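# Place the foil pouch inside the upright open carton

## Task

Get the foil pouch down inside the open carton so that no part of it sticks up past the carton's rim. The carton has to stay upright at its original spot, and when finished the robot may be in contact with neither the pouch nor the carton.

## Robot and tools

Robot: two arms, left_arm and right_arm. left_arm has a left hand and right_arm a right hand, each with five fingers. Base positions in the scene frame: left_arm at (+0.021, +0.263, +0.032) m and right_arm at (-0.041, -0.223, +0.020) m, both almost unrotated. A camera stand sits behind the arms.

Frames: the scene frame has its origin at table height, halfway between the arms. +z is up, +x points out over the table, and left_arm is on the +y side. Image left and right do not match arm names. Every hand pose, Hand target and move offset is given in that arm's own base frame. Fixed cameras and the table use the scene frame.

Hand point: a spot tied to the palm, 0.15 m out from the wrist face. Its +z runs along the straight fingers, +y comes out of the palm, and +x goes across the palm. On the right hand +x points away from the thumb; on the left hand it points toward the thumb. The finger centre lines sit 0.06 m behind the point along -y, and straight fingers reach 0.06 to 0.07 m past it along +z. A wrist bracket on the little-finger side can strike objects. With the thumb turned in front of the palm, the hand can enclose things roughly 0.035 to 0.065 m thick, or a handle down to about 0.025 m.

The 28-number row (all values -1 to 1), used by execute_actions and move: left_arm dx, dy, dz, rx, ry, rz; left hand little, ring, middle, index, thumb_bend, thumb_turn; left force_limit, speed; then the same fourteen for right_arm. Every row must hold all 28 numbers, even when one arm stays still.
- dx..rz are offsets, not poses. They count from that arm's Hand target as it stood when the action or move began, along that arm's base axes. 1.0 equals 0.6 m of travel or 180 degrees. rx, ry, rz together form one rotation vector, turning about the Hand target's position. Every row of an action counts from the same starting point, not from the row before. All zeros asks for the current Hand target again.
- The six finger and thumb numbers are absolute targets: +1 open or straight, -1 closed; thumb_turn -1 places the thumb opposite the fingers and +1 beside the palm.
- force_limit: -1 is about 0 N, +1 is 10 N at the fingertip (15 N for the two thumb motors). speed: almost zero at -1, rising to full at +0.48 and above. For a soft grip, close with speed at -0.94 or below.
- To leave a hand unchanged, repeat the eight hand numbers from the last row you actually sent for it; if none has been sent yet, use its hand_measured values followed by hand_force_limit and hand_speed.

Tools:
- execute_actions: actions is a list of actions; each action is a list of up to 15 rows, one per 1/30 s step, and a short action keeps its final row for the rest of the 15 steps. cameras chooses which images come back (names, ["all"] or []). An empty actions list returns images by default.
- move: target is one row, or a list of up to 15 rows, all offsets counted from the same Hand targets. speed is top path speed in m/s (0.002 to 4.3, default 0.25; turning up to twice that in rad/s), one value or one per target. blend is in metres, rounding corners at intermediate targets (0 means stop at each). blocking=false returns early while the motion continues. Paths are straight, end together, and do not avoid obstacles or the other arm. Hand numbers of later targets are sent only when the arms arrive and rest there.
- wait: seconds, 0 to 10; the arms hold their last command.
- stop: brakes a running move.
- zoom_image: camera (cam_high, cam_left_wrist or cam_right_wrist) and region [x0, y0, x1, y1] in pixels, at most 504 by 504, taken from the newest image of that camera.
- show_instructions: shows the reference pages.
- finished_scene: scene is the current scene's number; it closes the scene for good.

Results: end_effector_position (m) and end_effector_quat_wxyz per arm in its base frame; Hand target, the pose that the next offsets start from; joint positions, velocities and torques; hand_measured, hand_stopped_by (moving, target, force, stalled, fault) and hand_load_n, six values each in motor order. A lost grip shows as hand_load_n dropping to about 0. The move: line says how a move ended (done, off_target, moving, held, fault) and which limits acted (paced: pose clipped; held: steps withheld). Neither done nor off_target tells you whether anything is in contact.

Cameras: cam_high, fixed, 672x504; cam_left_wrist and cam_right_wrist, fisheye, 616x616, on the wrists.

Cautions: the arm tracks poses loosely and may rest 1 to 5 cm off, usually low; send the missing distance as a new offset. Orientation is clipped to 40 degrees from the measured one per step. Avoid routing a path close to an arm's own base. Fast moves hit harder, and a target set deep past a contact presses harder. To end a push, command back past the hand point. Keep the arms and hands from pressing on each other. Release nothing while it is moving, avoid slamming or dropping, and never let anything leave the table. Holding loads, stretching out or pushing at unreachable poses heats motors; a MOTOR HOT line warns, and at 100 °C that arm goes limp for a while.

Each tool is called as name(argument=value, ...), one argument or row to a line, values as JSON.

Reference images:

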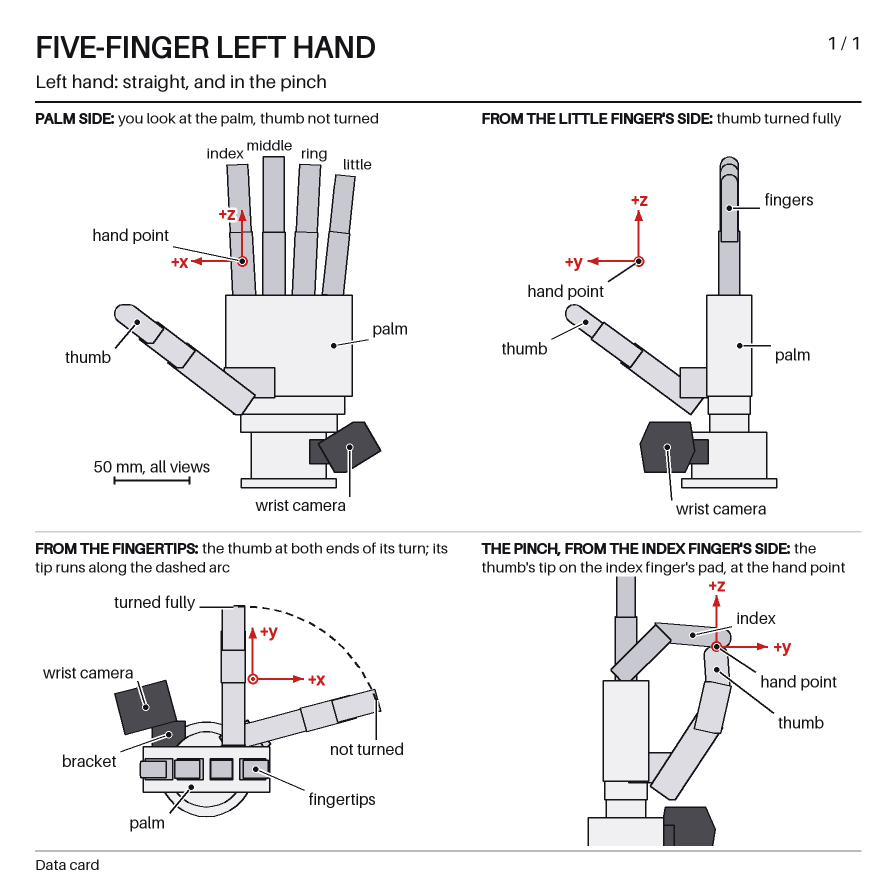

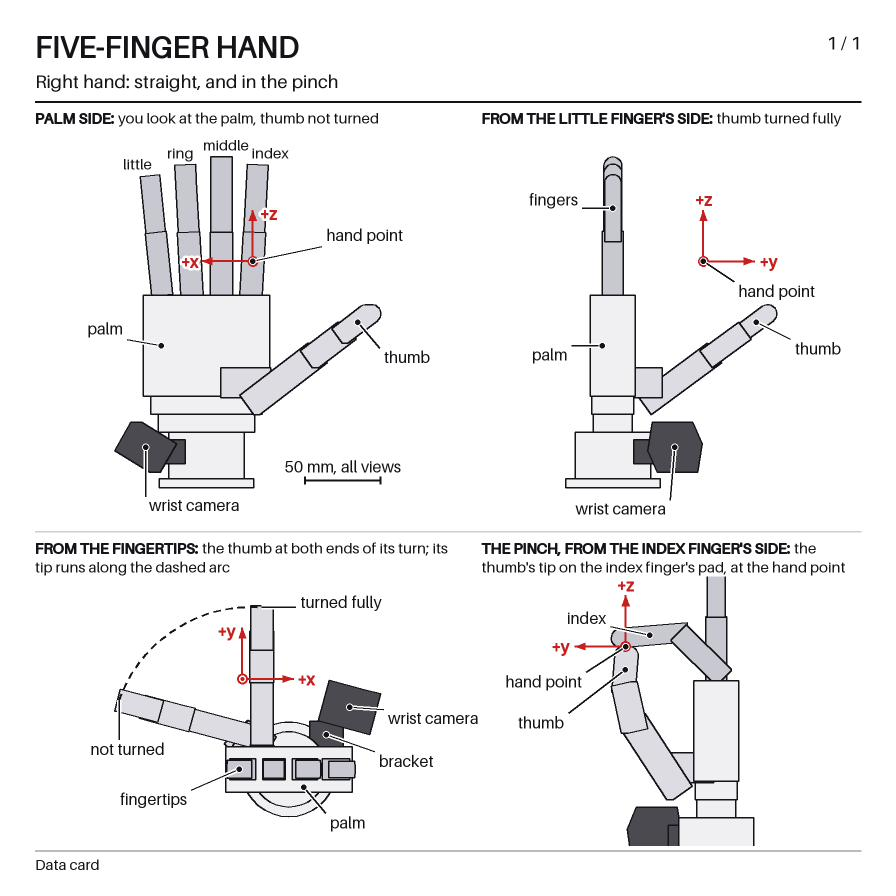

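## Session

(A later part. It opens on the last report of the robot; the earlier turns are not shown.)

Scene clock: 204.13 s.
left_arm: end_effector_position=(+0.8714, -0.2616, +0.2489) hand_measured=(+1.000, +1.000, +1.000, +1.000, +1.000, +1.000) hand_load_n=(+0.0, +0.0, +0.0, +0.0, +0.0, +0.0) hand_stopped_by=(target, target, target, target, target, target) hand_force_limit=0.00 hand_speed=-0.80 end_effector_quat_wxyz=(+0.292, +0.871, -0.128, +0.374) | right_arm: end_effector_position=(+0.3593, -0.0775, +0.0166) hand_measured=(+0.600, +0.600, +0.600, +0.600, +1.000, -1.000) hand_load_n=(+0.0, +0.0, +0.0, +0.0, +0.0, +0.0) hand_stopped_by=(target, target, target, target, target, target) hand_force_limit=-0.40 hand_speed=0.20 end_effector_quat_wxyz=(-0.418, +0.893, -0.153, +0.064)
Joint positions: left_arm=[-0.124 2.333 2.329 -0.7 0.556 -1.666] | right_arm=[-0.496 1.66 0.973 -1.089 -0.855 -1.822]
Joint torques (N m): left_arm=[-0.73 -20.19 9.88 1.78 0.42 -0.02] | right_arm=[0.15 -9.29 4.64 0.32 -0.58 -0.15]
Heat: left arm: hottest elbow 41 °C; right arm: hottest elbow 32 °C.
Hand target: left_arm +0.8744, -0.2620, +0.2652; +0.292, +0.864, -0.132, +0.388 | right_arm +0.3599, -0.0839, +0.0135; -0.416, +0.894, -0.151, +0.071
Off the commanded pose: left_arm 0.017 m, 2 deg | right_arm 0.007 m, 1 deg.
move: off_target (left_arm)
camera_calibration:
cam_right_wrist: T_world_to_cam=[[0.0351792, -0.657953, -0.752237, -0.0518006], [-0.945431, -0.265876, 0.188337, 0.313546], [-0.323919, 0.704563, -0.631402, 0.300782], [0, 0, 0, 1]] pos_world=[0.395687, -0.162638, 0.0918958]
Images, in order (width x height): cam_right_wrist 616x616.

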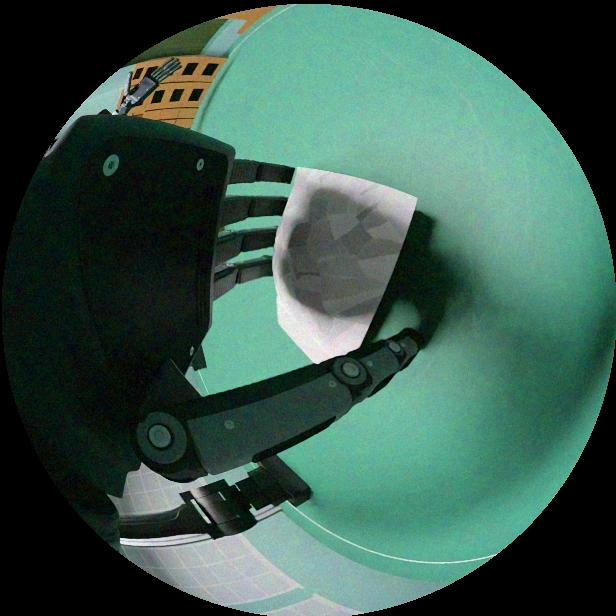

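move(
  target=[
    [0,0,0,0,0,0,1,1,1,1,1,1,0,-0.8,-0.004,0,-0.01,0,0,0,0.6,0.6,0.6,0.6,1,-1,-0.4,0.2],
    [0,0,0,0,0,0,1,1,1,1,1,1,0,-0.8,-0.004,0,-0.01,0,0,0,0.2,0.2,0.2,0.2,1,-1,-0.7,-0.8],
  ],
  speed=0.05,
  cameras=["cam_right_wrist"],
)

Scene clock: 208.73 s.
left_arm: end_effector_position=(+0.8714, -0.2616, +0.2489) hand_measured=(+1.000, +1.000, +1.000, +1.000, +1.000, +1.000) hand_load_n=(+0.0, +0.0, +0.0, +0.0, +0.0, +0.0) hand_stopped_by=(target, target, target, target, target, target) hand_force_limit=0.00 hand_speed=-0.80 end_effector_quat_wxyz=(+0.292, +0.871, -0.128, +0.374) | right_arm: end_effector_position=(+0.3574, -0.0760, +0.0115) hand_measured=(+0.200, +0.200, +0.566, +0.200, +1.000, -1.000) hand_load_n=(+0.5, +1.0, +0.0, +1.5, +0.5, +0.0) hand_stopped_by=(target, target, force, target, target, target) hand_force_limit=-0.70 hand_speed=-0.80 end_effector_quat_wxyz=(-0.421, +0.892, -0.152, +0.065)
Joint positions: left_arm=[-0.124 2.333 2.329 -0.7 0.556 -1.666] | right_arm=[-0.498 1.666 0.961 -1.075 -0.862 -1.828]
Joint torques (N m): left_arm=[-0.73 -20.19 9.88 1.8 0.42 -0.02] | right_arm=[0.03 -9.11 4.64 0.39 -0.25 -0.13]
Heat: left arm: hottest elbow 41 °C; right arm: hottest elbow 32 °C.
Hand target: left_arm +0.8744, -0.2620, +0.2652; +0.292, +0.864, -0.132, +0.388 | right_arm +0.3574, -0.0840, +0.0075; -0.416, +0.894, -0.152, +0.071
Off the commanded pose: left_arm 0.017 m, 2 deg | right_arm 0.009 m, 1 deg.
move: off_target (left_arm)
camera_calibration:
cam_right_wrist: T_world_to_cam=[[0.038221, -0.652688, -0.756662, -0.0552402], [-0.946321, -0.266855, 0.182385, 0.313353], [-0.32096, 0.709074, -0.627852, 0.295181], [0, 0, 0, 1]] pos_world=[0.393385, -0.16174, 0.0863811]
Images, in order (width x height): cam_right_wrist 616x616.

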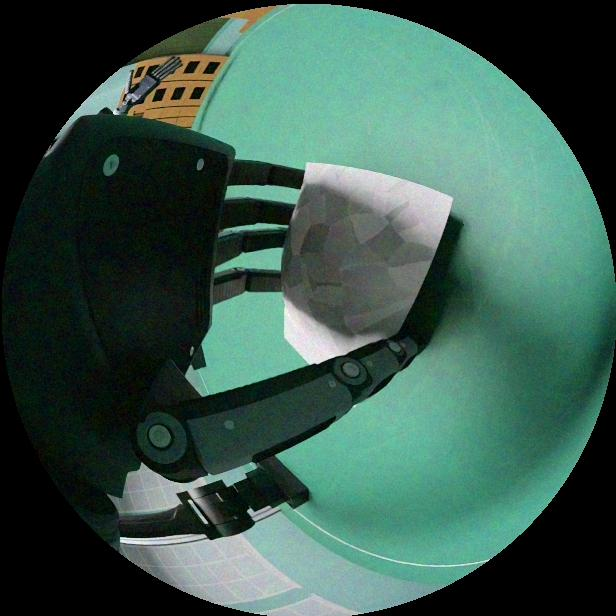

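move(
  target=[
    [0,0,0,0,0,0,1,1,1,1,1,1,0,-0.8,0,0,0,0,0,0,0.2,0.2,0.15,0.2,1,-1,-0.4,-0.8],
    [0,0,0,0,0,0,1,1,1,1,1,1,0,-0.8,0,0,0,0,0,0,0.0,0.0,0.0,0.0,1,-1,-0.4,-0.8],
    [0,0,0,0,0,0,1,1,1,1,1,1,0,-0.8,0,0,0,0,0,0,-0.3,-0.3,-0.3,-0.3,1,-1,-0.4,-0.8],
  ],
  speed=0.05,
  cameras=["cam_right_wrist"],
)

Scene clock: 213.00 s.
left_arm: end_effector_position=(+0.8714, -0.2616, +0.2489) hand_measured=(+1.000, +1.000, +1.000, +1.000, +1.000, +1.000) hand_load_n=(+0.0, +0.0, +0.0, +0.0, +0.0, +0.0) hand_stopped_by=(target, target, target, target, target, target) hand_force_limit=0.00 hand_speed=-0.80 end_effector_quat_wxyz=(+0.292, +0.871, -0.128, +0.374) | right_arm: end_effector_position=(+0.3584, -0.0745, +0.0126) hand_measured=(-0.300, -0.300, +0.408, -0.300, +1.000, -1.000) hand_load_n=(+0.0, +0.5, +2.5, +0.5, +0.0, +0.0) hand_stopped_by=(target, target, force, target, target, target) hand_force_limit=-0.40 hand_speed=-0.80 end_effector_quat_wxyz=(-0.426, +0.889, -0.152, +0.067)
Joint positions: left_arm=[-0.124 2.333 2.329 -0.7 0.556 -1.666] | right_arm=[-0.498 1.666 0.961 -1.075 -0.873 -1.828]
Joint torques (N m): left_arm=[-0.73 -20.19 9.89 1.8 0.41 -0.02] | right_arm=[0.09 -9.11 4.64 0.35 0.17 -0.12]
Heat: left arm: hottest elbow 41 °C; right arm: hottest elbow 32 °C.
Hand target: left_arm +0.8744, -0.2620, +0.2652; +0.292, +0.864, -0.132, +0.388 | right_arm +0.3574, -0.0841, +0.0075; -0.416, +0.894, -0.152, +0.071
Off the commanded pose: left_arm 0.017 m, 2 deg | right_arm 0.011 m, 1 deg.
move: off_target (left_arm, right_arm); target 3's new numbers were sent with right_arm's hand 0.011 m and 1 deg from that target
camera_calibration:
cam_right_wrist: T_world_to_cam=[[0.0405204, -0.645997, -0.762264, -0.0537173], [-0.947754, -0.266441, 0.17542, 0.315181], [-0.316419, 0.71533, -0.623042, 0.293877], [0, 0, 0, 1]] pos_world=[0.393879, -0.160943, 0.0868621]
Images, in order (width x height): cam_right_wrist 616x616.

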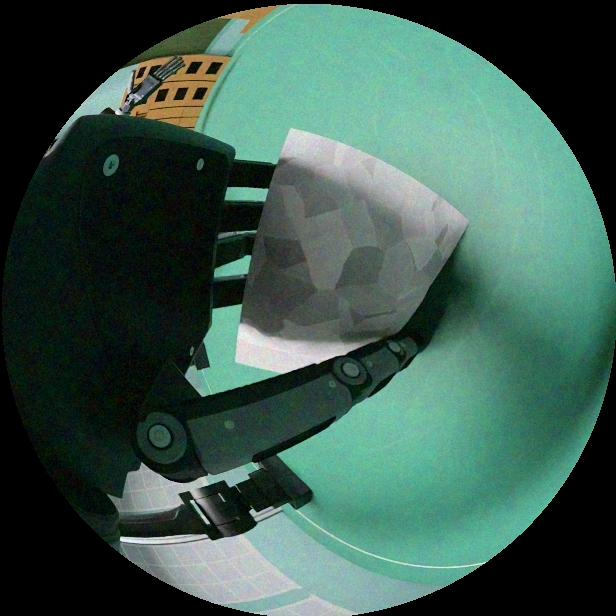

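move(
  target=[
    [0,0,0,0,0,0,1,1,1,1,1,1,0,-0.8,0,0,0,0,0,0,-0.3,-0.3,-0.3,-0.3,0.4,-1,-0.6,-0.8],
    [0,0,0,0,0,0,1,1,1,1,1,1,0,-0.8,0,0,0.012,0,0,0,-0.3,-0.3,-0.25,-0.3,0.4,-1,-0.5,-0.8],
  ],
  speed=0.05,
  cameras=["cam_right_wrist"],
)

Scene clock: 219.50 s.
left_arm: end_effector_position=(+0.8714, -0.2616, +0.2489) hand_measured=(+1.000, +1.000, +1.000, +1.000, +1.000, +1.000) hand_load_n=(+0.0, +0.0, +0.0, +0.0, +0.0, +0.0) hand_stopped_by=(target, target, target, target, target, target) hand_force_limit=0.00 hand_speed=-0.80 end_effector_quat_wxyz=(+0.292, +0.871, -0.128, +0.374) | right_arm: end_effector_position=(+0.3579, -0.0742, +0.0130) hand_measured=(-0.300, -0.300, +0.392, -0.300, +0.632, -1.000) hand_load_n=(+0.0, +1.5, +2.5, +1.5, +3.0, +1.0) hand_stopped_by=(target, target, force, target, force, target) hand_force_limit=-0.50 hand_speed=-0.80 end_effector_quat_wxyz=(-0.426, +0.889, -0.153, +0.066)
Joint positions: left_arm=[-0.124 2.333 2.329 -0.7 0.556 -1.666] | right_arm=[-0.498 1.666 0.961 -1.078 -0.873 -1.828]
Joint torques (N m): left_arm=[-0.73 -20.19 9.88 1.8 0.42 -0.02] | right_arm=[0.03 -10.11 5.09 -0.34 0.18 -0.12]
Heat: left arm: hottest elbow 41 °C; right arm: hottest elbow 32 °C.
Hand target: left_arm +0.8744, -0.2620, +0.2652; +0.292, +0.864, -0.132, +0.388 | right_arm +0.3574, -0.0840, +0.0147; -0.416, +0.894, -0.152, +0.071
Off the commanded pose: left_arm 0.017 m, 2 deg | right_arm 0.010 m, 1 deg.
move: off_target (left_arm)
camera_calibration:
cam_right_wrist: T_world_to_cam=[[0.0387645, -0.644768, -0.763394, -0.0525127], [-0.947406, -0.266594, 0.177059, 0.314534], [-0.317679, 0.716381, -0.621192, 0.294171], [0, 0, 0, 1]] pos_world=[0.393479, -0.160744, 0.0869575]
Images, in order (width x height): cam_right_wrist 616x616.

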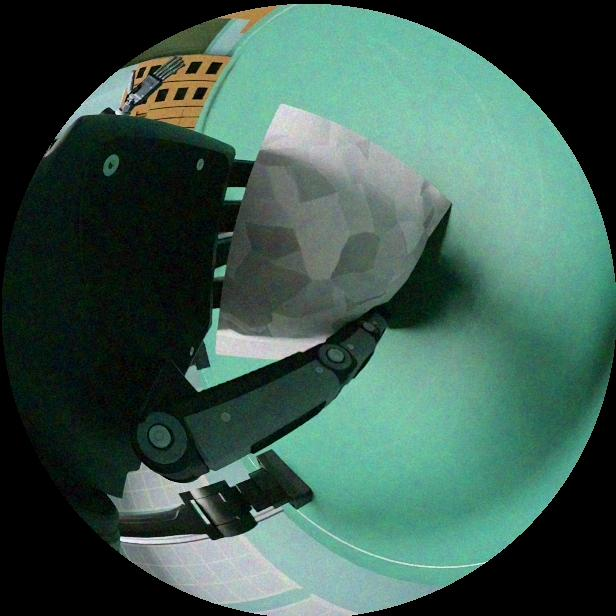

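move(
  target=[
    [0,0,0,0,0,0,1,1,1,1,1,1,0,-0.8,0,0,0.02,0,0,0,-0.3,-0.3,-0.26,-0.3,0.4,-1,-0.4,-0.8],
    [0,0,0,0,0,0,1,1,1,1,1,1,0,-0.8,0,0,0.02,0,0,0,-0.3,-0.3,-0.28,-0.3,0.3,-1,-0.4,-0.8],
  ],
  speed=0.05,
  cameras=["cam_right_wrist"],
)

Scene clock: 224.10 s.
left_arm: end_effector_position=(+0.8714, -0.2616, +0.2489) hand_measured=(+1.000, +1.000, +1.000, +1.000, +1.000, +1.000) hand_load_n=(+0.0, +0.0, +0.0, +0.0, +0.0, +0.0) hand_stopped_by=(target, target, target, target, target, target) hand_force_limit=0.00 hand_speed=-0.80 end_effector_quat_wxyz=(+0.292, +0.871, -0.128, +0.374) | right_arm: end_effector_position=(+0.3504, -0.0741, +0.0157) hand_measured=(-0.300, -0.300, -0.274, -0.300, +0.626, -1.000) hand_load_n=(+0.0, +0.5, +4.5, +0.0, +5.5, +1.5) hand_stopped_by=(target, target, force, target, force, target) hand_force_limit=-0.40 hand_speed=-0.80 end_effector_quat_wxyz=(-0.421, +0.892, -0.157, +0.053)
Joint positions: left_arm=[-0.124 2.333 2.329 -0.7 0.556 -1.666] | right_arm=[-0.498 1.657 0.961 -1.107 -0.853 -1.828]
Joint torques (N m): left_arm=[-0.67 -20.19 9.89 1.78 0.42 -0.02] | right_arm=[0.09 -11.05 5.9 -0.51 -0.59 -0.11]
Heat: left arm: hottest elbow 41 °C; right arm: hottest elbow 32 °C.
Hand target: left_arm +0.8744, -0.2620, +0.2652; +0.292, +0.864, -0.132, +0.388 | right_arm +0.3574, -0.0840, +0.0267; -0.416, +0.894, -0.152, +0.071
Off the commanded pose: left_arm 0.017 m, 2 deg | right_arm 0.016 m, 2 deg.
move: off_target (left_arm, right_arm); target 2's new numbers were sent with right_arm's hand 0.016 m and 2 deg from that target
camera_calibration:
cam_right_wrist: T_world_to_cam=[[0.0205345, -0.650015, -0.759644, -0.044133], [-0.940921, -0.269434, 0.205116, 0.304142], [-0.338003, 0.710553, -0.617146, 0.300048], [0, 0, 0, 1]] pos_world=[0.388497, -0.15994, 0.0892632]
Images, in order (width x height): cam_right_wrist 616x616.

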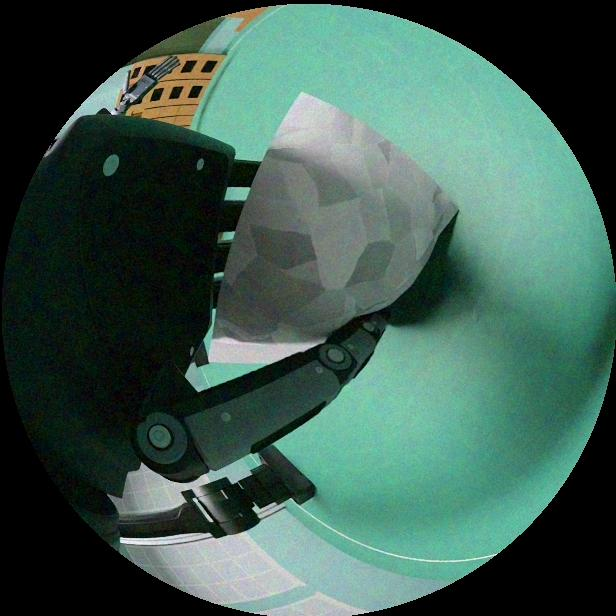

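move(
  target=[
    [0,0,0,0,0,0,1,1,1,1,1,1,0,-0.8,0,0,0.03,0,0,0,-0.3,-0.3,-0.28,-0.3,0.3,-1,-0.4,-0.8],
  ],
  speed=0.05,
  cameras=["cam_right_wrist", "cam_high"],
)

zoom_image(
  camera="cam_high",
  region=[110, 240, 230, 360],
)

Scene clock: 227.73 s.
left_arm: end_effector_position=(+0.8714, -0.2616, +0.2489) hand_measured=(+1.000, +1.000, +1.000, +1.000, +1.000, +1.000) hand_load_n=(+0.0, +0.0, +0.0, +0.0, +0.0, +0.0) hand_stopped_by=(target, target, target, target, target, target) hand_force_limit=0.00 hand_speed=-0.80 end_effector_quat_wxyz=(+0.292, +0.871, -0.128, +0.374) | right_arm: end_effector_position=(+0.3429, -0.0700, +0.0293) hand_measured=(-0.300, -0.300, -0.274, -0.300, +0.626, -1.000) hand_load_n=(+0.0, +0.5, +5.0, +0.0, +5.0, +1.5) hand_stopped_by=(target, target, force, target, force, target) hand_force_limit=-0.40 hand_speed=-0.80 end_effector_quat_wxyz=(-0.424, +0.890, -0.160, +0.046)
Joint positions: left_arm=[-0.124 2.333 2.329 -0.7 0.556 -1.666] | right_arm=[-0.498 1.626 0.961 -1.157 -0.853 -1.828]
Joint torques (N m): left_arm=[-0.67 -20.19 9.88 1.8 0.42 -0.02] | right_arm=[0.03 -10.81 7.34 -0.55 -0.57 -0.11]
Heat: left arm: hottest elbow 41 °C; right arm: hottest elbow 32 °C.
Hand target: left_arm +0.8744, -0.2620, +0.2652; +0.292, +0.864, -0.132, +0.388 | right_arm +0.3574, -0.0840, +0.0446; -0.416, +0.894, -0.152, +0.071
Off the commanded pose: left_arm 0.017 m, 2 deg | right_arm 0.025 m, 3 deg.
move: off_target (left_arm, right_arm)
camera_calibration:
cam_right_wrist: T_world_to_cam=[[0.00830511, -0.64332, -0.765552, -0.026149], [-0.937531, -0.271289, 0.217803, 0.293648], [-0.347803, 0.71592, -0.605385, 0.306436], [0, 0, 0, 1]] pos_world=[0.382101, -0.156543, 0.101536]
Images, in order (width x height): cam_high 672x504, cam_right_wrist 616x616.

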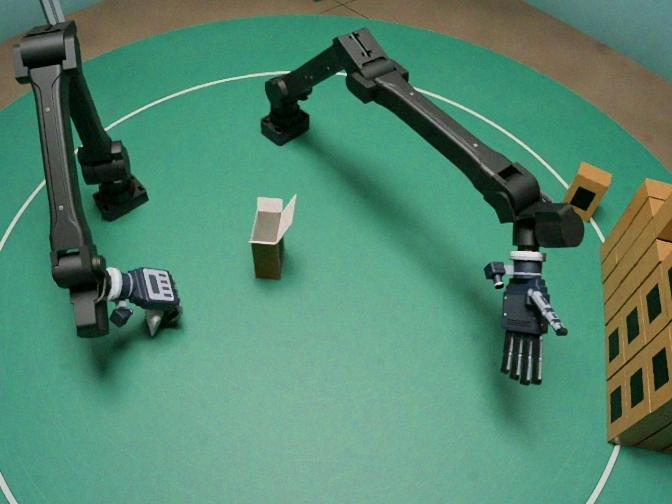

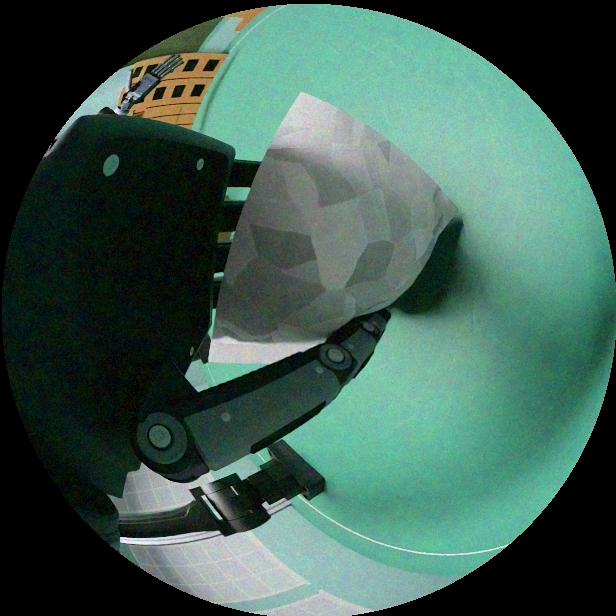

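Scaled by 4.200 from the camera's 672x504 image, which has a finer 960x720 frame.

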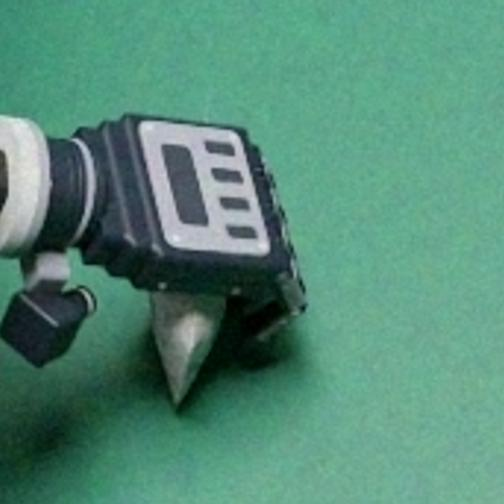

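move(
  target=[
    [0,0,0,0,0,0,1,1,1,1,1,1,0,-0.8,0.03,0,0.12,0,0,0,-0.3,-0.3,-0.28,-0.3,0.3,-1,-0.4,-0.8],
  ],
  speed=0.06,
  cameras=["cam_right_wrist", "cam_high"],
)

zoom_image(
  camera="cam_high",
  region=[110, 220, 230, 340],
)

Scene clock: 231.60 s.
left_arm: end_effector_position=(+0.8714, -0.2616, +0.2489) hand_measured=(+1.000, +1.000, +1.000, +1.000, +1.000, +1.000) hand_load_n=(+0.0, +0.0, +0.0, +0.0, +0.0, +0.0) hand_stopped_by=(target, target, target, target, target, target) hand_force_limit=0.00 hand_speed=-0.80 end_effector_quat_wxyz=(+0.292, +0.871, -0.128, +0.374) | right_arm: end_effector_position=(+0.3593, -0.0788, +0.0959) hand_measured=(-0.300, -0.300, -0.274, -0.300, +0.626, -1.000) hand_load_n=(+0.0, +0.0, +5.0, +0.0, +5.0, +2.0) hand_stopped_by=(target, target, force, target, force, target) hand_force_limit=-0.40 hand_speed=-0.80 end_effector_quat_wxyz=(-0.422, +0.891, -0.159, +0.051)
Joint positions: left_arm=[-0.124 2.333 2.329 -0.7 0.556 -1.666] | right_arm=[-0.498 1.561 1.091 -1.337 -0.854 -1.824]
Joint torques (N m): left_arm=[-0.73 -20.13 9.88 1.8 0.42 -0.02] | right_arm=[1.61 -10.75 8.79 -0.59 -0.77 0.19]
Heat: left arm: hottest elbow 41 °C; right arm: hottest elbow 33 °C.
Hand target: left_arm +0.8744, -0.2620, +0.2652; +0.292, +0.864, -0.132, +0.388 | right_arm +0.3753, -0.0840, +0.1166; -0.416, +0.894, -0.152, +0.071
Off the commanded pose: left_arm 0.017 m, 2 deg | right_arm 0.027 m, 3 deg.
move: off_target (left_arm, right_arm)
camera_calibration:
cam_right_wrist: T_world_to_cam=[[0.0144952, -0.647642, -0.761807, 0.0161347], [-0.940313, -0.267899, 0.20986, 0.29417], [-0.340001, 0.713295, -0.61287, 0.356513], [0, 0, 0, 1]] pos_world=[0.397593, -0.165042, 0.169053]
Images, in order (width x height): cam_high 672x504, cam_right_wrist 616x616.

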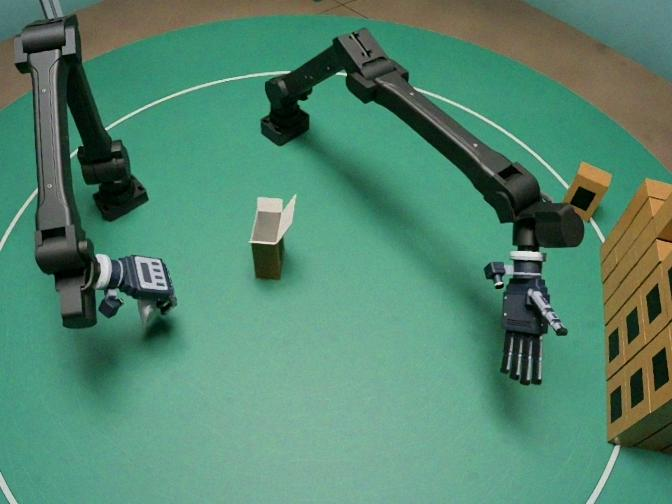

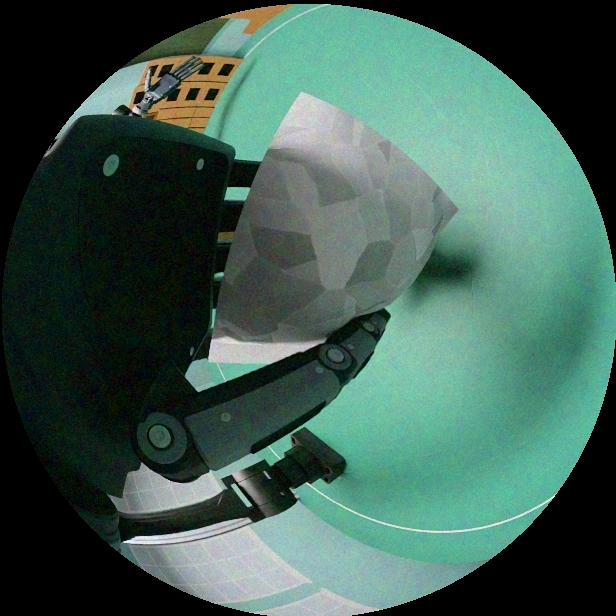

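Scaled by 4.200 from the camera's 672x504 image, which has a finer 960x720 frame.

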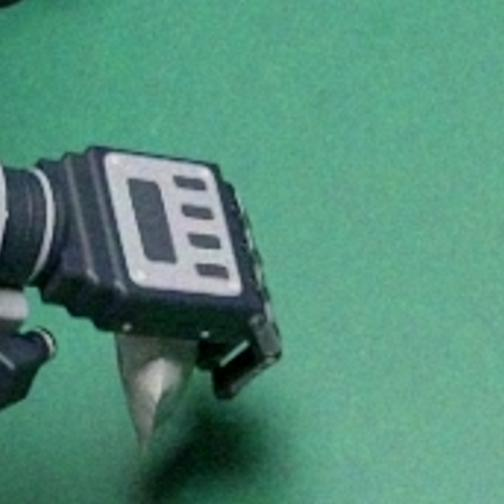

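move(
  target=[
    [0,0,0,0,0,0,1,1,1,1,1,1,0,-0.8,0,0,0.1,0.125,-0.044,0,-0.3,-0.3,-0.28,-0.3,0.3,-1,-0.4,-0.8],
  ],
  speed=0.08,
  cameras=["cam_right_wrist", "cam_high"],
)

zoom_image(
  camera="cam_high",
  region=[110, 190, 230, 310],
)

Scene clock: 260.33 s.
left_arm: end_effector_position=(+0.8714, -0.2616, +0.2489) hand_measured=(+1.000, +1.000, +1.000, +1.000, +1.000, +1.000) hand_load_n=(+0.0, +0.0, +0.0, +0.0, +0.0, +0.0) hand_stopped_by=(target, target, target, target, target, target) hand_force_limit=0.00 hand_speed=-0.80 end_effector_quat_wxyz=(+0.292, +0.871, -0.128, +0.374) | right_arm: end_effector_position=(+0.3658, -0.0715, +0.1595) hand_measured=(-0.300, -0.300, -0.274, -0.300, +0.626, -1.000) hand_load_n=(+0.0, +0.0, +4.5, +0.0, +5.0, +1.5) hand_stopped_by=(target, target, force, target, force, target) hand_force_limit=-0.40 hand_speed=-0.80 end_effector_quat_wxyz=(-0.566, +0.800, -0.182, +0.088)
Joint positions: left_arm=[-0.124 2.333 2.329 -0.7 0.556 -1.666] | right_arm=[-0.606 1.612 1.172 -1.684 -1.154 -2.096]
Joint torques (N m): left_arm=[-0.67 -20.19 9.89 1.78 0.42 -0.02] | right_arm=[0.15 -11.11 8.12 -1.07 -0.88 -0.14]
Heat: left arm: hottest elbow 41 °C; right arm: hottest elbow 35 °C.
Hand target: left_arm +0.8744, -0.2620, +0.2652; +0.292, +0.864, -0.132, +0.388 | right_arm +0.3753, -0.0838, +0.1767; -0.592, +0.788, -0.134, +0.101
Off the commanded pose: left_arm 0.017 m, 2 deg | right_arm 0.023 m, 7 deg.
joint sent to its limit (right arm) — joint 4 (wrist pitch), lower limit; joint 6 (wrist roll), lower limit. The joint targets are off in orientation, not in position.
move: off_target (left_arm, right_arm)
camera_calibration:
cam_right_wrist: T_world_to_cam=[[0.0575061, -0.373097, -0.926008, 0.0992796], [-0.974243, -0.223553, 0.0295701, 0.333262], [-0.218045, 0.900457, -0.376343, 0.323472], [0, 0, 0, 1]] pos_world=[0.389501, -0.17973, 0.203816]
Images, in order (width x height): cam_high 672x504, cam_right_wrist 616x616.

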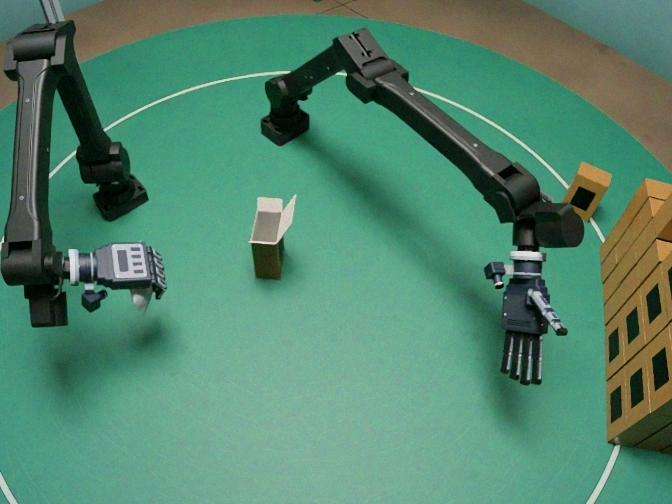

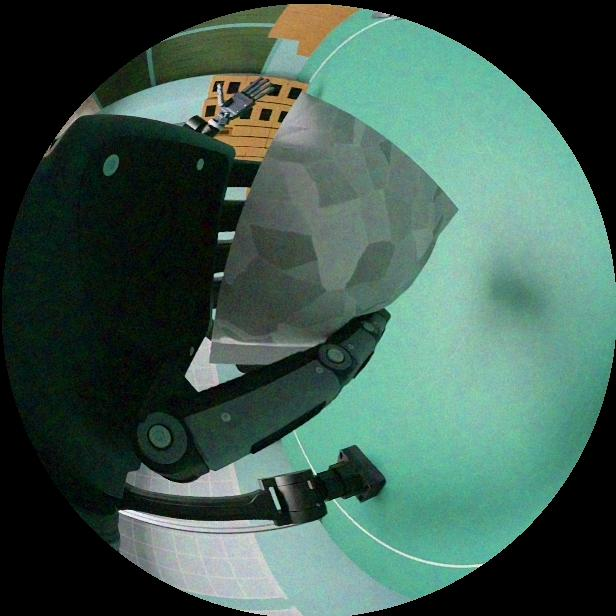

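Scaled by 4.200 from the camera's 672x504 image, which has a finer 960x720 frame.

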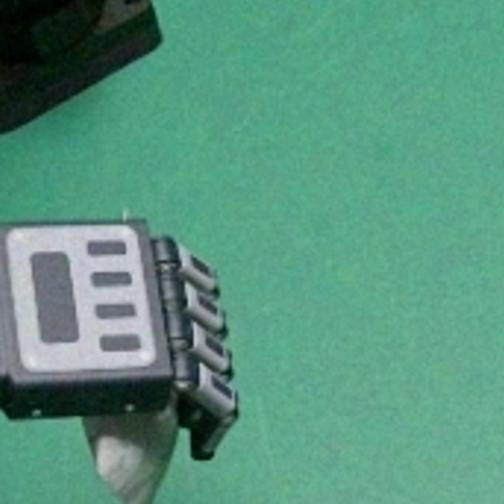

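move(
  target=[
    [0,0,0,0,0,0,1,1,1,1,1,1,0,-0.8,-0.02,0.03,-0.12,0,0,-0.144,-0.3,-0.3,-0.28,-0.3,0.3,-1,-0.4,-0.8],
    [0,0,0,0,0,0,1,1,1,1,1,1,0,-0.8,-0.02,0.03,-0.12,0,0,-0.144,-0.3,-0.3,-0.28,-0.3,0.66,-1,-0.4,-0.94],
  ],
  speed=0.12,
  cameras=["cam_right_wrist"],
)

Scene clock: 270.47 s.
left_arm: end_effector_position=(+0.8714, -0.2616, +0.2489) hand_measured=(+1.000, +1.000, +1.000, +1.000, +1.000, +1.000) hand_load_n=(+0.0, +0.0, +0.0, +0.0, +0.0, +0.0) hand_stopped_by=(target, target, target, target, target, target) hand_force_limit=0.00 hand_speed=-0.80 end_effector_quat_wxyz=(+0.292, +0.871, -0.128, +0.374) | right_arm: end_effector_position=(+0.3613, -0.0594, +0.0974) hand_measured=(-0.300, -0.300, -0.274, -0.300, +0.662, -1.000) hand_load_n=(+0.0, +0.0, +3.0, +0.0, +3.0, +1.0) hand_stopped_by=(target, target, force, target, target, target) hand_force_limit=-0.40 hand_speed=-0.94 end_effector_quat_wxyz=(-0.557, +0.740, -0.306, +0.219)
Joint positions: left_arm=[-0.124 2.333 2.329 -0.7 0.556 -1.666] | right_arm=[-0.65 1.359 0.692 -0.531 -1.261 -1.163]
Joint torques (N m): left_arm=[-0.67 -20.19 9.88 1.8 0.42 -0.02] | right_arm=[0.21 -7.77 5.65 1.39 -0.78 0.22]
Heat: left arm: hottest elbow 41 °C; right arm: hottest elbow 34 °C.
Hand target: left_arm +0.8744, -0.2620, +0.2652; +0.292, +0.864, -0.132, +0.388 | right_arm +0.3634, -0.0659, +0.1047; -0.554, +0.738, -0.307, +0.231
Off the commanded pose: left_arm 0.017 m, 2 deg | right_arm 0.010 m, 2 deg.
move: off_target (left_arm)
camera_calibration:
cam_right_wrist: T_world_to_cam=[[-0.00871831, -0.355551, -0.934616, 0.0723891], [-0.988142, 0.146345, -0.0464558, 0.367783], [0.153294, 0.923129, -0.352611, 0.153121], [0, 0, 0, 1]] pos_world=[0.340581, -0.169436, 0.138734]
Images, in order (width x height): cam_right_wrist 616x616.

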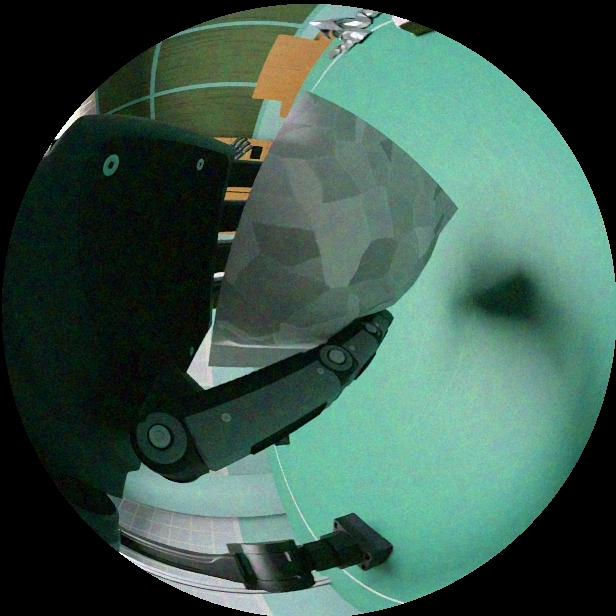

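execute_actions(
  actions=[
    [[0,0,0,0,0,0,1,1,1,1,1,1,0,-0.8,0,0,0,0,0,0,-0.3,-0.3,-0.28,-0.3,0.685,-1,-0.4,-0.94]],
  ],
  cameras=["cam_right_wrist"],
)

Scene clock: 273.77 s.
left_arm: end_effector_position=(+0.8714, -0.2616, +0.2489) hand_measured=(+1.000, +1.000, +1.000, +1.000, +1.000, +1.000) hand_load_n=(+0.0, +0.0, +0.0, +0.0, +0.0, +0.0) hand_stopped_by=(target, target, target, target, target, target) hand_force_limit=0.00 hand_speed=-0.80 end_effector_quat_wxyz=(+0.292, +0.871, -0.128, +0.374) | right_arm: end_effector_position=(+0.3613, -0.0594, +0.0974) hand_measured=(-0.300, -0.300, -0.274, -0.300, +0.686, -1.000) hand_load_n=(+0.0, +0.0, +2.0, +0.0, +1.5, +1.0) hand_stopped_by=(target, target, force, target, target, target) hand_force_limit=-0.40 hand_speed=-0.94 end_effector_quat_wxyz=(-0.557, +0.740, -0.306, +0.219)
Joint positions: left_arm=[-0.124 2.333 2.329 -0.7 0.556 -1.666] | right_arm=[-0.65 1.359 0.692 -0.531 -1.261 -1.163]
Joint torques (N m): left_arm=[-0.67 -20.19 9.88 1.8 0.42 -0.02] | right_arm=[0.21 -7.77 5.64 1.4 -0.78 0.22]
Heat: left arm: hottest elbow 41 °C; right arm: hottest elbow 34 °C.
Hand target: left_arm +0.8744, -0.2620, +0.2652; +0.292, +0.864, -0.132, +0.388 | right_arm +0.3634, -0.0659, +0.1047; -0.554, +0.738, -0.307, +0.231
Off the commanded pose: left_arm 0.017 m, 2 deg | right_arm 0.010 m, 2 deg.
camera_calibration:
cam_right_wrist: T_world_to_cam=[[-0.00871831, -0.355551, -0.934616, 0.0723891], [-0.988142, 0.146345, -0.0464558, 0.367783], [0.153294, 0.923129, -0.352611, 0.153121], [0, 0, 0, 1]] pos_world=[0.340581, -0.169436, 0.138734]
Images, in order (width x height): cam_right_wrist 616x616.

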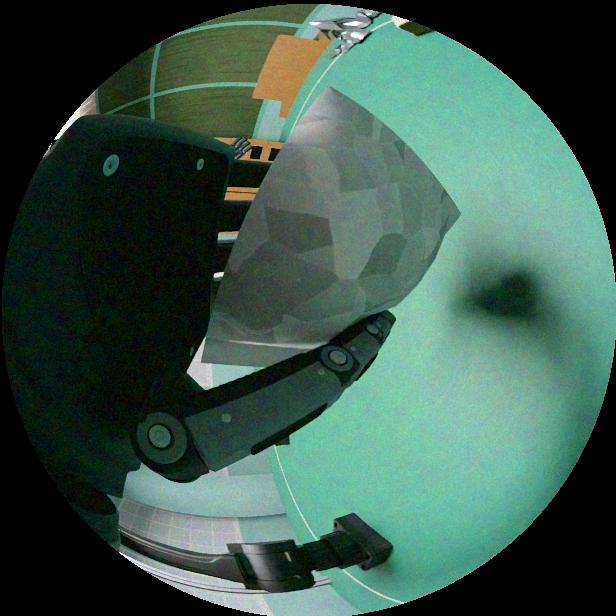

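execute_actions(
  actions=[
    [[0,0,0,0,0,0,1,1,1,1,1,1,0,-0.8,0,0,0,0,0,0,-0.3,-0.3,-0.28,-0.3,0.697,-1,-0.4,-0.94]],
  ],
  cameras=["cam_right_wrist"],
)

Scene clock: 275.70 s.
left_arm: end_effector_position=(+0.8714, -0.2616, +0.2489) hand_measured=(+1.000, +1.000, +1.000, +1.000, +1.000, +1.000) hand_load_n=(+0.0, +0.0, +0.0, +0.0, +0.0, +0.0) hand_stopped_by=(target, target, target, target, target, target) hand_force_limit=0.00 hand_speed=-0.80 end_effector_quat_wxyz=(+0.292, +0.871, -0.128, +0.374) | right_arm: end_effector_position=(+0.3613, -0.0594, +0.0974) hand_measured=(-0.300, -0.300, -0.274, -0.300, +0.698, -1.000) hand_load_n=(+0.0, +0.0, +1.5, +0.0, +1.0, +1.0) hand_stopped_by=(target, target, force, target, target, target) hand_force_limit=-0.40 hand_speed=-0.94 end_effector_quat_wxyz=(-0.557, +0.740, -0.306, +0.219)
Joint positions: left_arm=[-0.124 2.333 2.329 -0.7 0.556 -1.666] | right_arm=[-0.65 1.359 0.692 -0.531 -1.261 -1.163]
Joint torques (N m): left_arm=[-0.73 -20.19 9.88 1.78 0.42 -0.02] | right_arm=[0.26 -7.77 5.65 1.39 -0.78 0.22]
Heat: left arm: hottest elbow 41 °C; right arm: hottest elbow 34 °C.
Hand target: left_arm +0.8744, -0.2620, +0.2652; +0.292, +0.864, -0.132, +0.388 | right_arm +0.3634, -0.0659, +0.1047; -0.554, +0.738, -0.307, +0.231
Off the commanded pose: left_arm 0.017 m, 2 deg | right_arm 0.010 m, 2 deg.
camera_calibration:
cam_right_wrist: T_world_to_cam=[[-0.00871831, -0.355551, -0.934616, 0.0723891], [-0.988142, 0.146345, -0.0464558, 0.367783], [0.153294, 0.923129, -0.352611, 0.153121], [0, 0, 0, 1]] pos_world=[0.340581, -0.169436, 0.138734]
Images, in order (width x height): cam_right_wrist 616x616.

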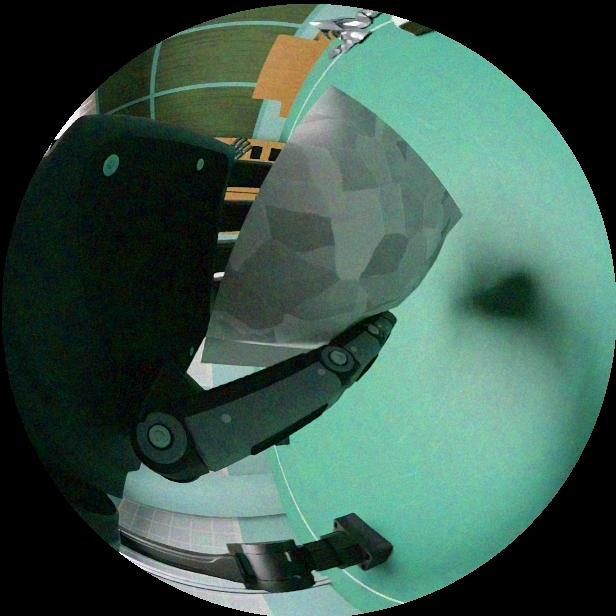

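execute_actions(
  actions=[
    [[0,0,0,0,0,0,1,1,1,1,1,1,0,-0.8,0,0,0,0,0,0,-0.3,-0.3,-0.28,-0.3,0.712,-1,-0.4,-0.94]],
  ],
  cameras=["cam_right_wrist"],
)

Scene clock: 277.87 s.
left_arm: end_effector_position=(+0.8714, -0.2616, +0.2489) hand_measured=(+1.000, +1.000, +1.000, +1.000, +1.000, +1.000) hand_load_n=(+0.0, +0.0, +0.5, +0.0, +0.0, +0.0) hand_stopped_by=(target, target, target, target, target, target) hand_force_limit=0.00 hand_speed=-0.80 end_effector_quat_wxyz=(+0.292, +0.871, -0.128, +0.374) | right_arm: end_effector_position=(+0.3613, -0.0594, +0.0974) hand_measured=(-0.300, -0.300, -0.274, -0.300, +0.712, -1.000) hand_load_n=(+0.0, +0.0, +1.5, +0.0, +1.0, +0.5) hand_stopped_by=(target, target, force, target, target, target) hand_force_limit=-0.40 hand_speed=-0.94 end_effector_quat_wxyz=(-0.557, +0.740, -0.306, +0.219)
Joint positions: left_arm=[-0.124 2.333 2.329 -0.7 0.556 -1.666] | right_arm=[-0.65 1.359 0.692 -0.531 -1.261 -1.163]
Joint torques (N m): left_arm=[-0.73 -20.19 9.89 1.8 0.42 -0.02] | right_arm=[0.26 -7.77 5.65 1.39 -0.78 0.22]
Heat: left arm: hottest elbow 41 °C; right arm: hottest elbow 34 °C.
Hand target: left_arm +0.8744, -0.2620, +0.2652; +0.292, +0.864, -0.132, +0.388 | right_arm +0.3634, -0.0659, +0.1047; -0.554, +0.738, -0.307, +0.231
Off the commanded pose: left_arm 0.017 m, 2 deg | right_arm 0.010 m, 2 deg.
camera_calibration:
cam_right_wrist: T_world_to_cam=[[-0.00871831, -0.355551, -0.934616, 0.0723891], [-0.988142, 0.146345, -0.0464558, 0.367783], [0.153294, 0.923129, -0.352611, 0.153121], [0, 0, 0, 1]] pos_world=[0.340581, -0.169436, 0.138734]
Images, in order (width x height): cam_right_wrist 616x616.

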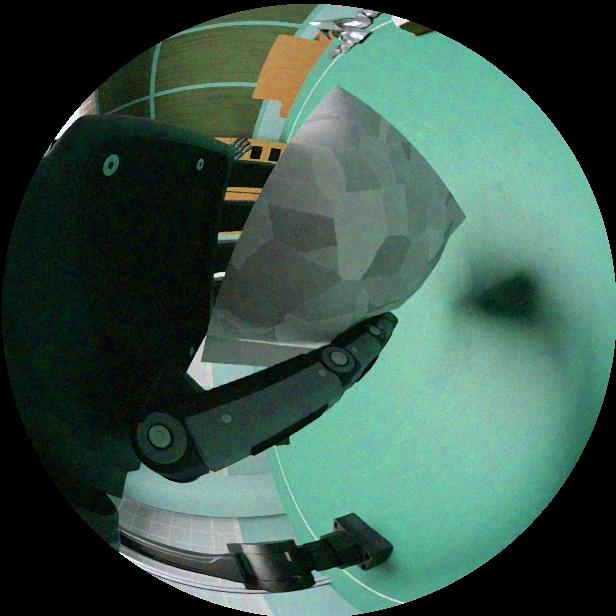

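execute_actions(
  actions=[
    [[0,0,0,0,0,0,1,1,1,1,1,1,0,-0.8,0,0,0,0,0,0,0.0,-0.3,-0.28,-0.3,0.712,-1,-0.4,-0.8]],
  ],
  cameras=["cam_right_wrist"],
)

Scene clock: 286.83 s.
left_arm: end_effector_position=(+0.8714, -0.2616, +0.2489) hand_measured=(+1.000, +1.000, +1.000, +1.000, +1.000, +1.000) hand_load_n=(+0.0, +0.0, +0.0, +0.0, +0.0, +0.0) hand_stopped_by=(target, target, target, target, target, target) hand_force_limit=0.00 hand_speed=-0.80 end_effector_quat_wxyz=(+0.292, +0.871, -0.128, +0.374) | right_arm: end_effector_position=(+0.3613, -0.0594, +0.0974) hand_measured=(+0.000, -0.300, -0.274, -0.300, +0.712, -1.000) hand_load_n=(+0.0, +0.0, +1.0, +0.0, +1.0, +0.5) hand_stopped_by=(target, target, force, target, target, target) hand_force_limit=-0.40 hand_speed=-0.80 end_effector_quat_wxyz=(-0.557, +0.740, -0.306, +0.218)
Joint positions: left_arm=[-0.124 2.333 2.329 -0.7 0.556 -1.666] | right_arm=[-0.65 1.359 0.692 -0.531 -1.261 -1.163]
Joint torques (N m): left_arm=[-0.73 -20.19 9.89 1.78 0.41 -0.02] | right_arm=[0.21 -7.77 5.65 1.39 -0.78 0.22]
Heat: left arm: hottest elbow 41 °C; right arm: hottest elbow 34 °C.
Hand target: left_arm +0.8744, -0.2620, +0.2652; +0.292, +0.864, -0.132, +0.388 | right_arm +0.3634, -0.0659, +0.1047; -0.554, +0.738, -0.307, +0.231
Off the commanded pose: left_arm 0.017 m, 2 deg | right_arm 0.010 m, 2 deg.
camera_calibration:
cam_right_wrist: T_world_to_cam=[[-0.00899517, -0.355298, -0.93471, 0.0725389], [-0.988139, 0.146456, -0.0461611, 0.36776], [0.153295, 0.923208, -0.352402, 0.153105], [0, 0, 0, 1]] pos_world=[0.34058, -0.169436, 0.138734]
Images, in order (width x height): cam_right_wrist 616x616.

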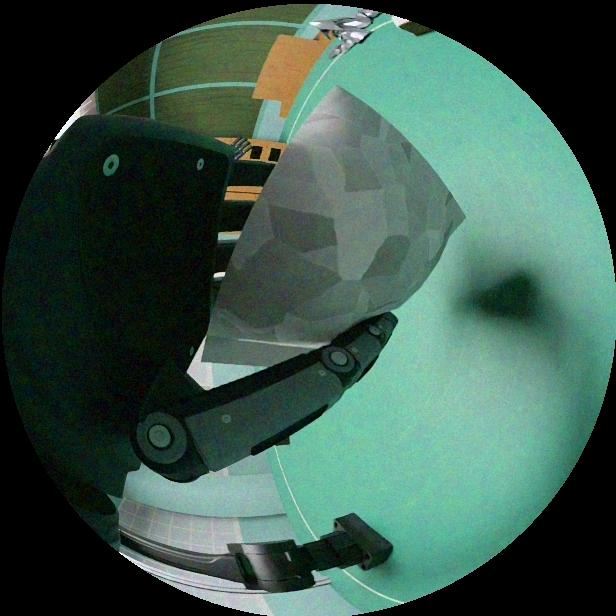

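Little finger isn't supporting. Open the ring finger and little further.

execute_actions(
  actions=[
    [[0,0,0,0,0,0,1,1,1,1,1,1,0,-0.8,0,0,0,0,0,0,0.4,0.3,-0.28,-0.3,0.712,-1,-0.4,-0.7]],
  ],
  cameras=["cam_right_wrist"],
)

zoom_image(
  camera="cam_right_wrist",
  region=[180, 70, 480, 400],
)

Scene clock: 289.27 s.
left_arm: end_effector_position=(+0.8714, -0.2616, +0.2489) hand_measured=(+1.000, +1.000, +1.000, +1.000, +1.000, +1.000) hand_load_n=(+0.0, +0.0, +0.5, +0.0, +0.0, +0.0) hand_stopped_by=(target, target, target, target, target, target) hand_force_limit=0.00 hand_speed=-0.80 end_effector_quat_wxyz=(+0.292, +0.871, -0.128, +0.374) | right_arm: end_effector_position=(+0.3613, -0.0594, +0.0973) hand_measured=(+0.400, +0.300, -0.274, -0.300, +0.712, -1.000) hand_load_n=(+0.0, +0.0, +1.0, +0.0, +1.0, +0.5) hand_stopped_by=(target, target, force, target, target, target) hand_force_limit=-0.40 hand_speed=-0.70 end_effector_quat_wxyz=(-0.557, +0.740, -0.307, +0.218)
Joint positions: left_arm=[-0.124 2.333 2.329 -0.7 0.556 -1.666] | right_arm=[-0.65 1.359 0.692 -0.531 -1.261 -1.162]
Joint torques (N m): left_arm=[-0.73 -20.19 9.89 1.8 0.42 -0.02] | right_arm=[0.26 -7.77 5.64 1.4 -0.8 0.21]
Heat: left arm: hottest elbow 41 °C; right arm: hottest elbow 34 °C.
Hand target: left_arm +0.8744, -0.2620, +0.2652; +0.292, +0.864, -0.132, +0.388 | right_arm +0.3634, -0.0659, +0.1047; -0.554, +0.738, -0.307, +0.231
Off the commanded pose: left_arm 0.017 m, 2 deg | right_arm 0.010 m, 2 deg.
camera_calibration:
cam_right_wrist: T_world_to_cam=[[-0.00957806, -0.355298, -0.934704, 0.0726436], [-0.988134, 0.146664, -0.0456241, 0.367713], [0.153298, 0.923176, -0.352486, 0.153075], [0, 0, 0, 1]] pos_world=[0.340579, -0.169436, 0.138634]
Images, in order (width x height): cam_right_wrist 616x616.

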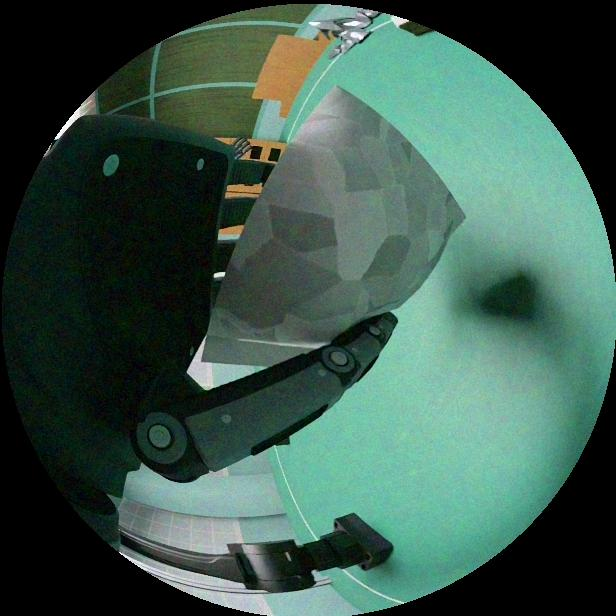

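Scaled by 1.527 from the camera's 616x616 image, which has a finer 880x880 frame.

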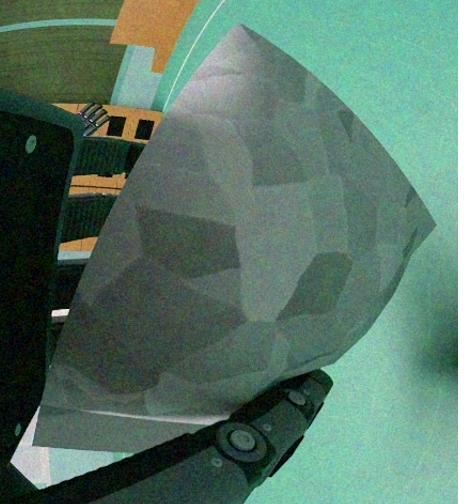

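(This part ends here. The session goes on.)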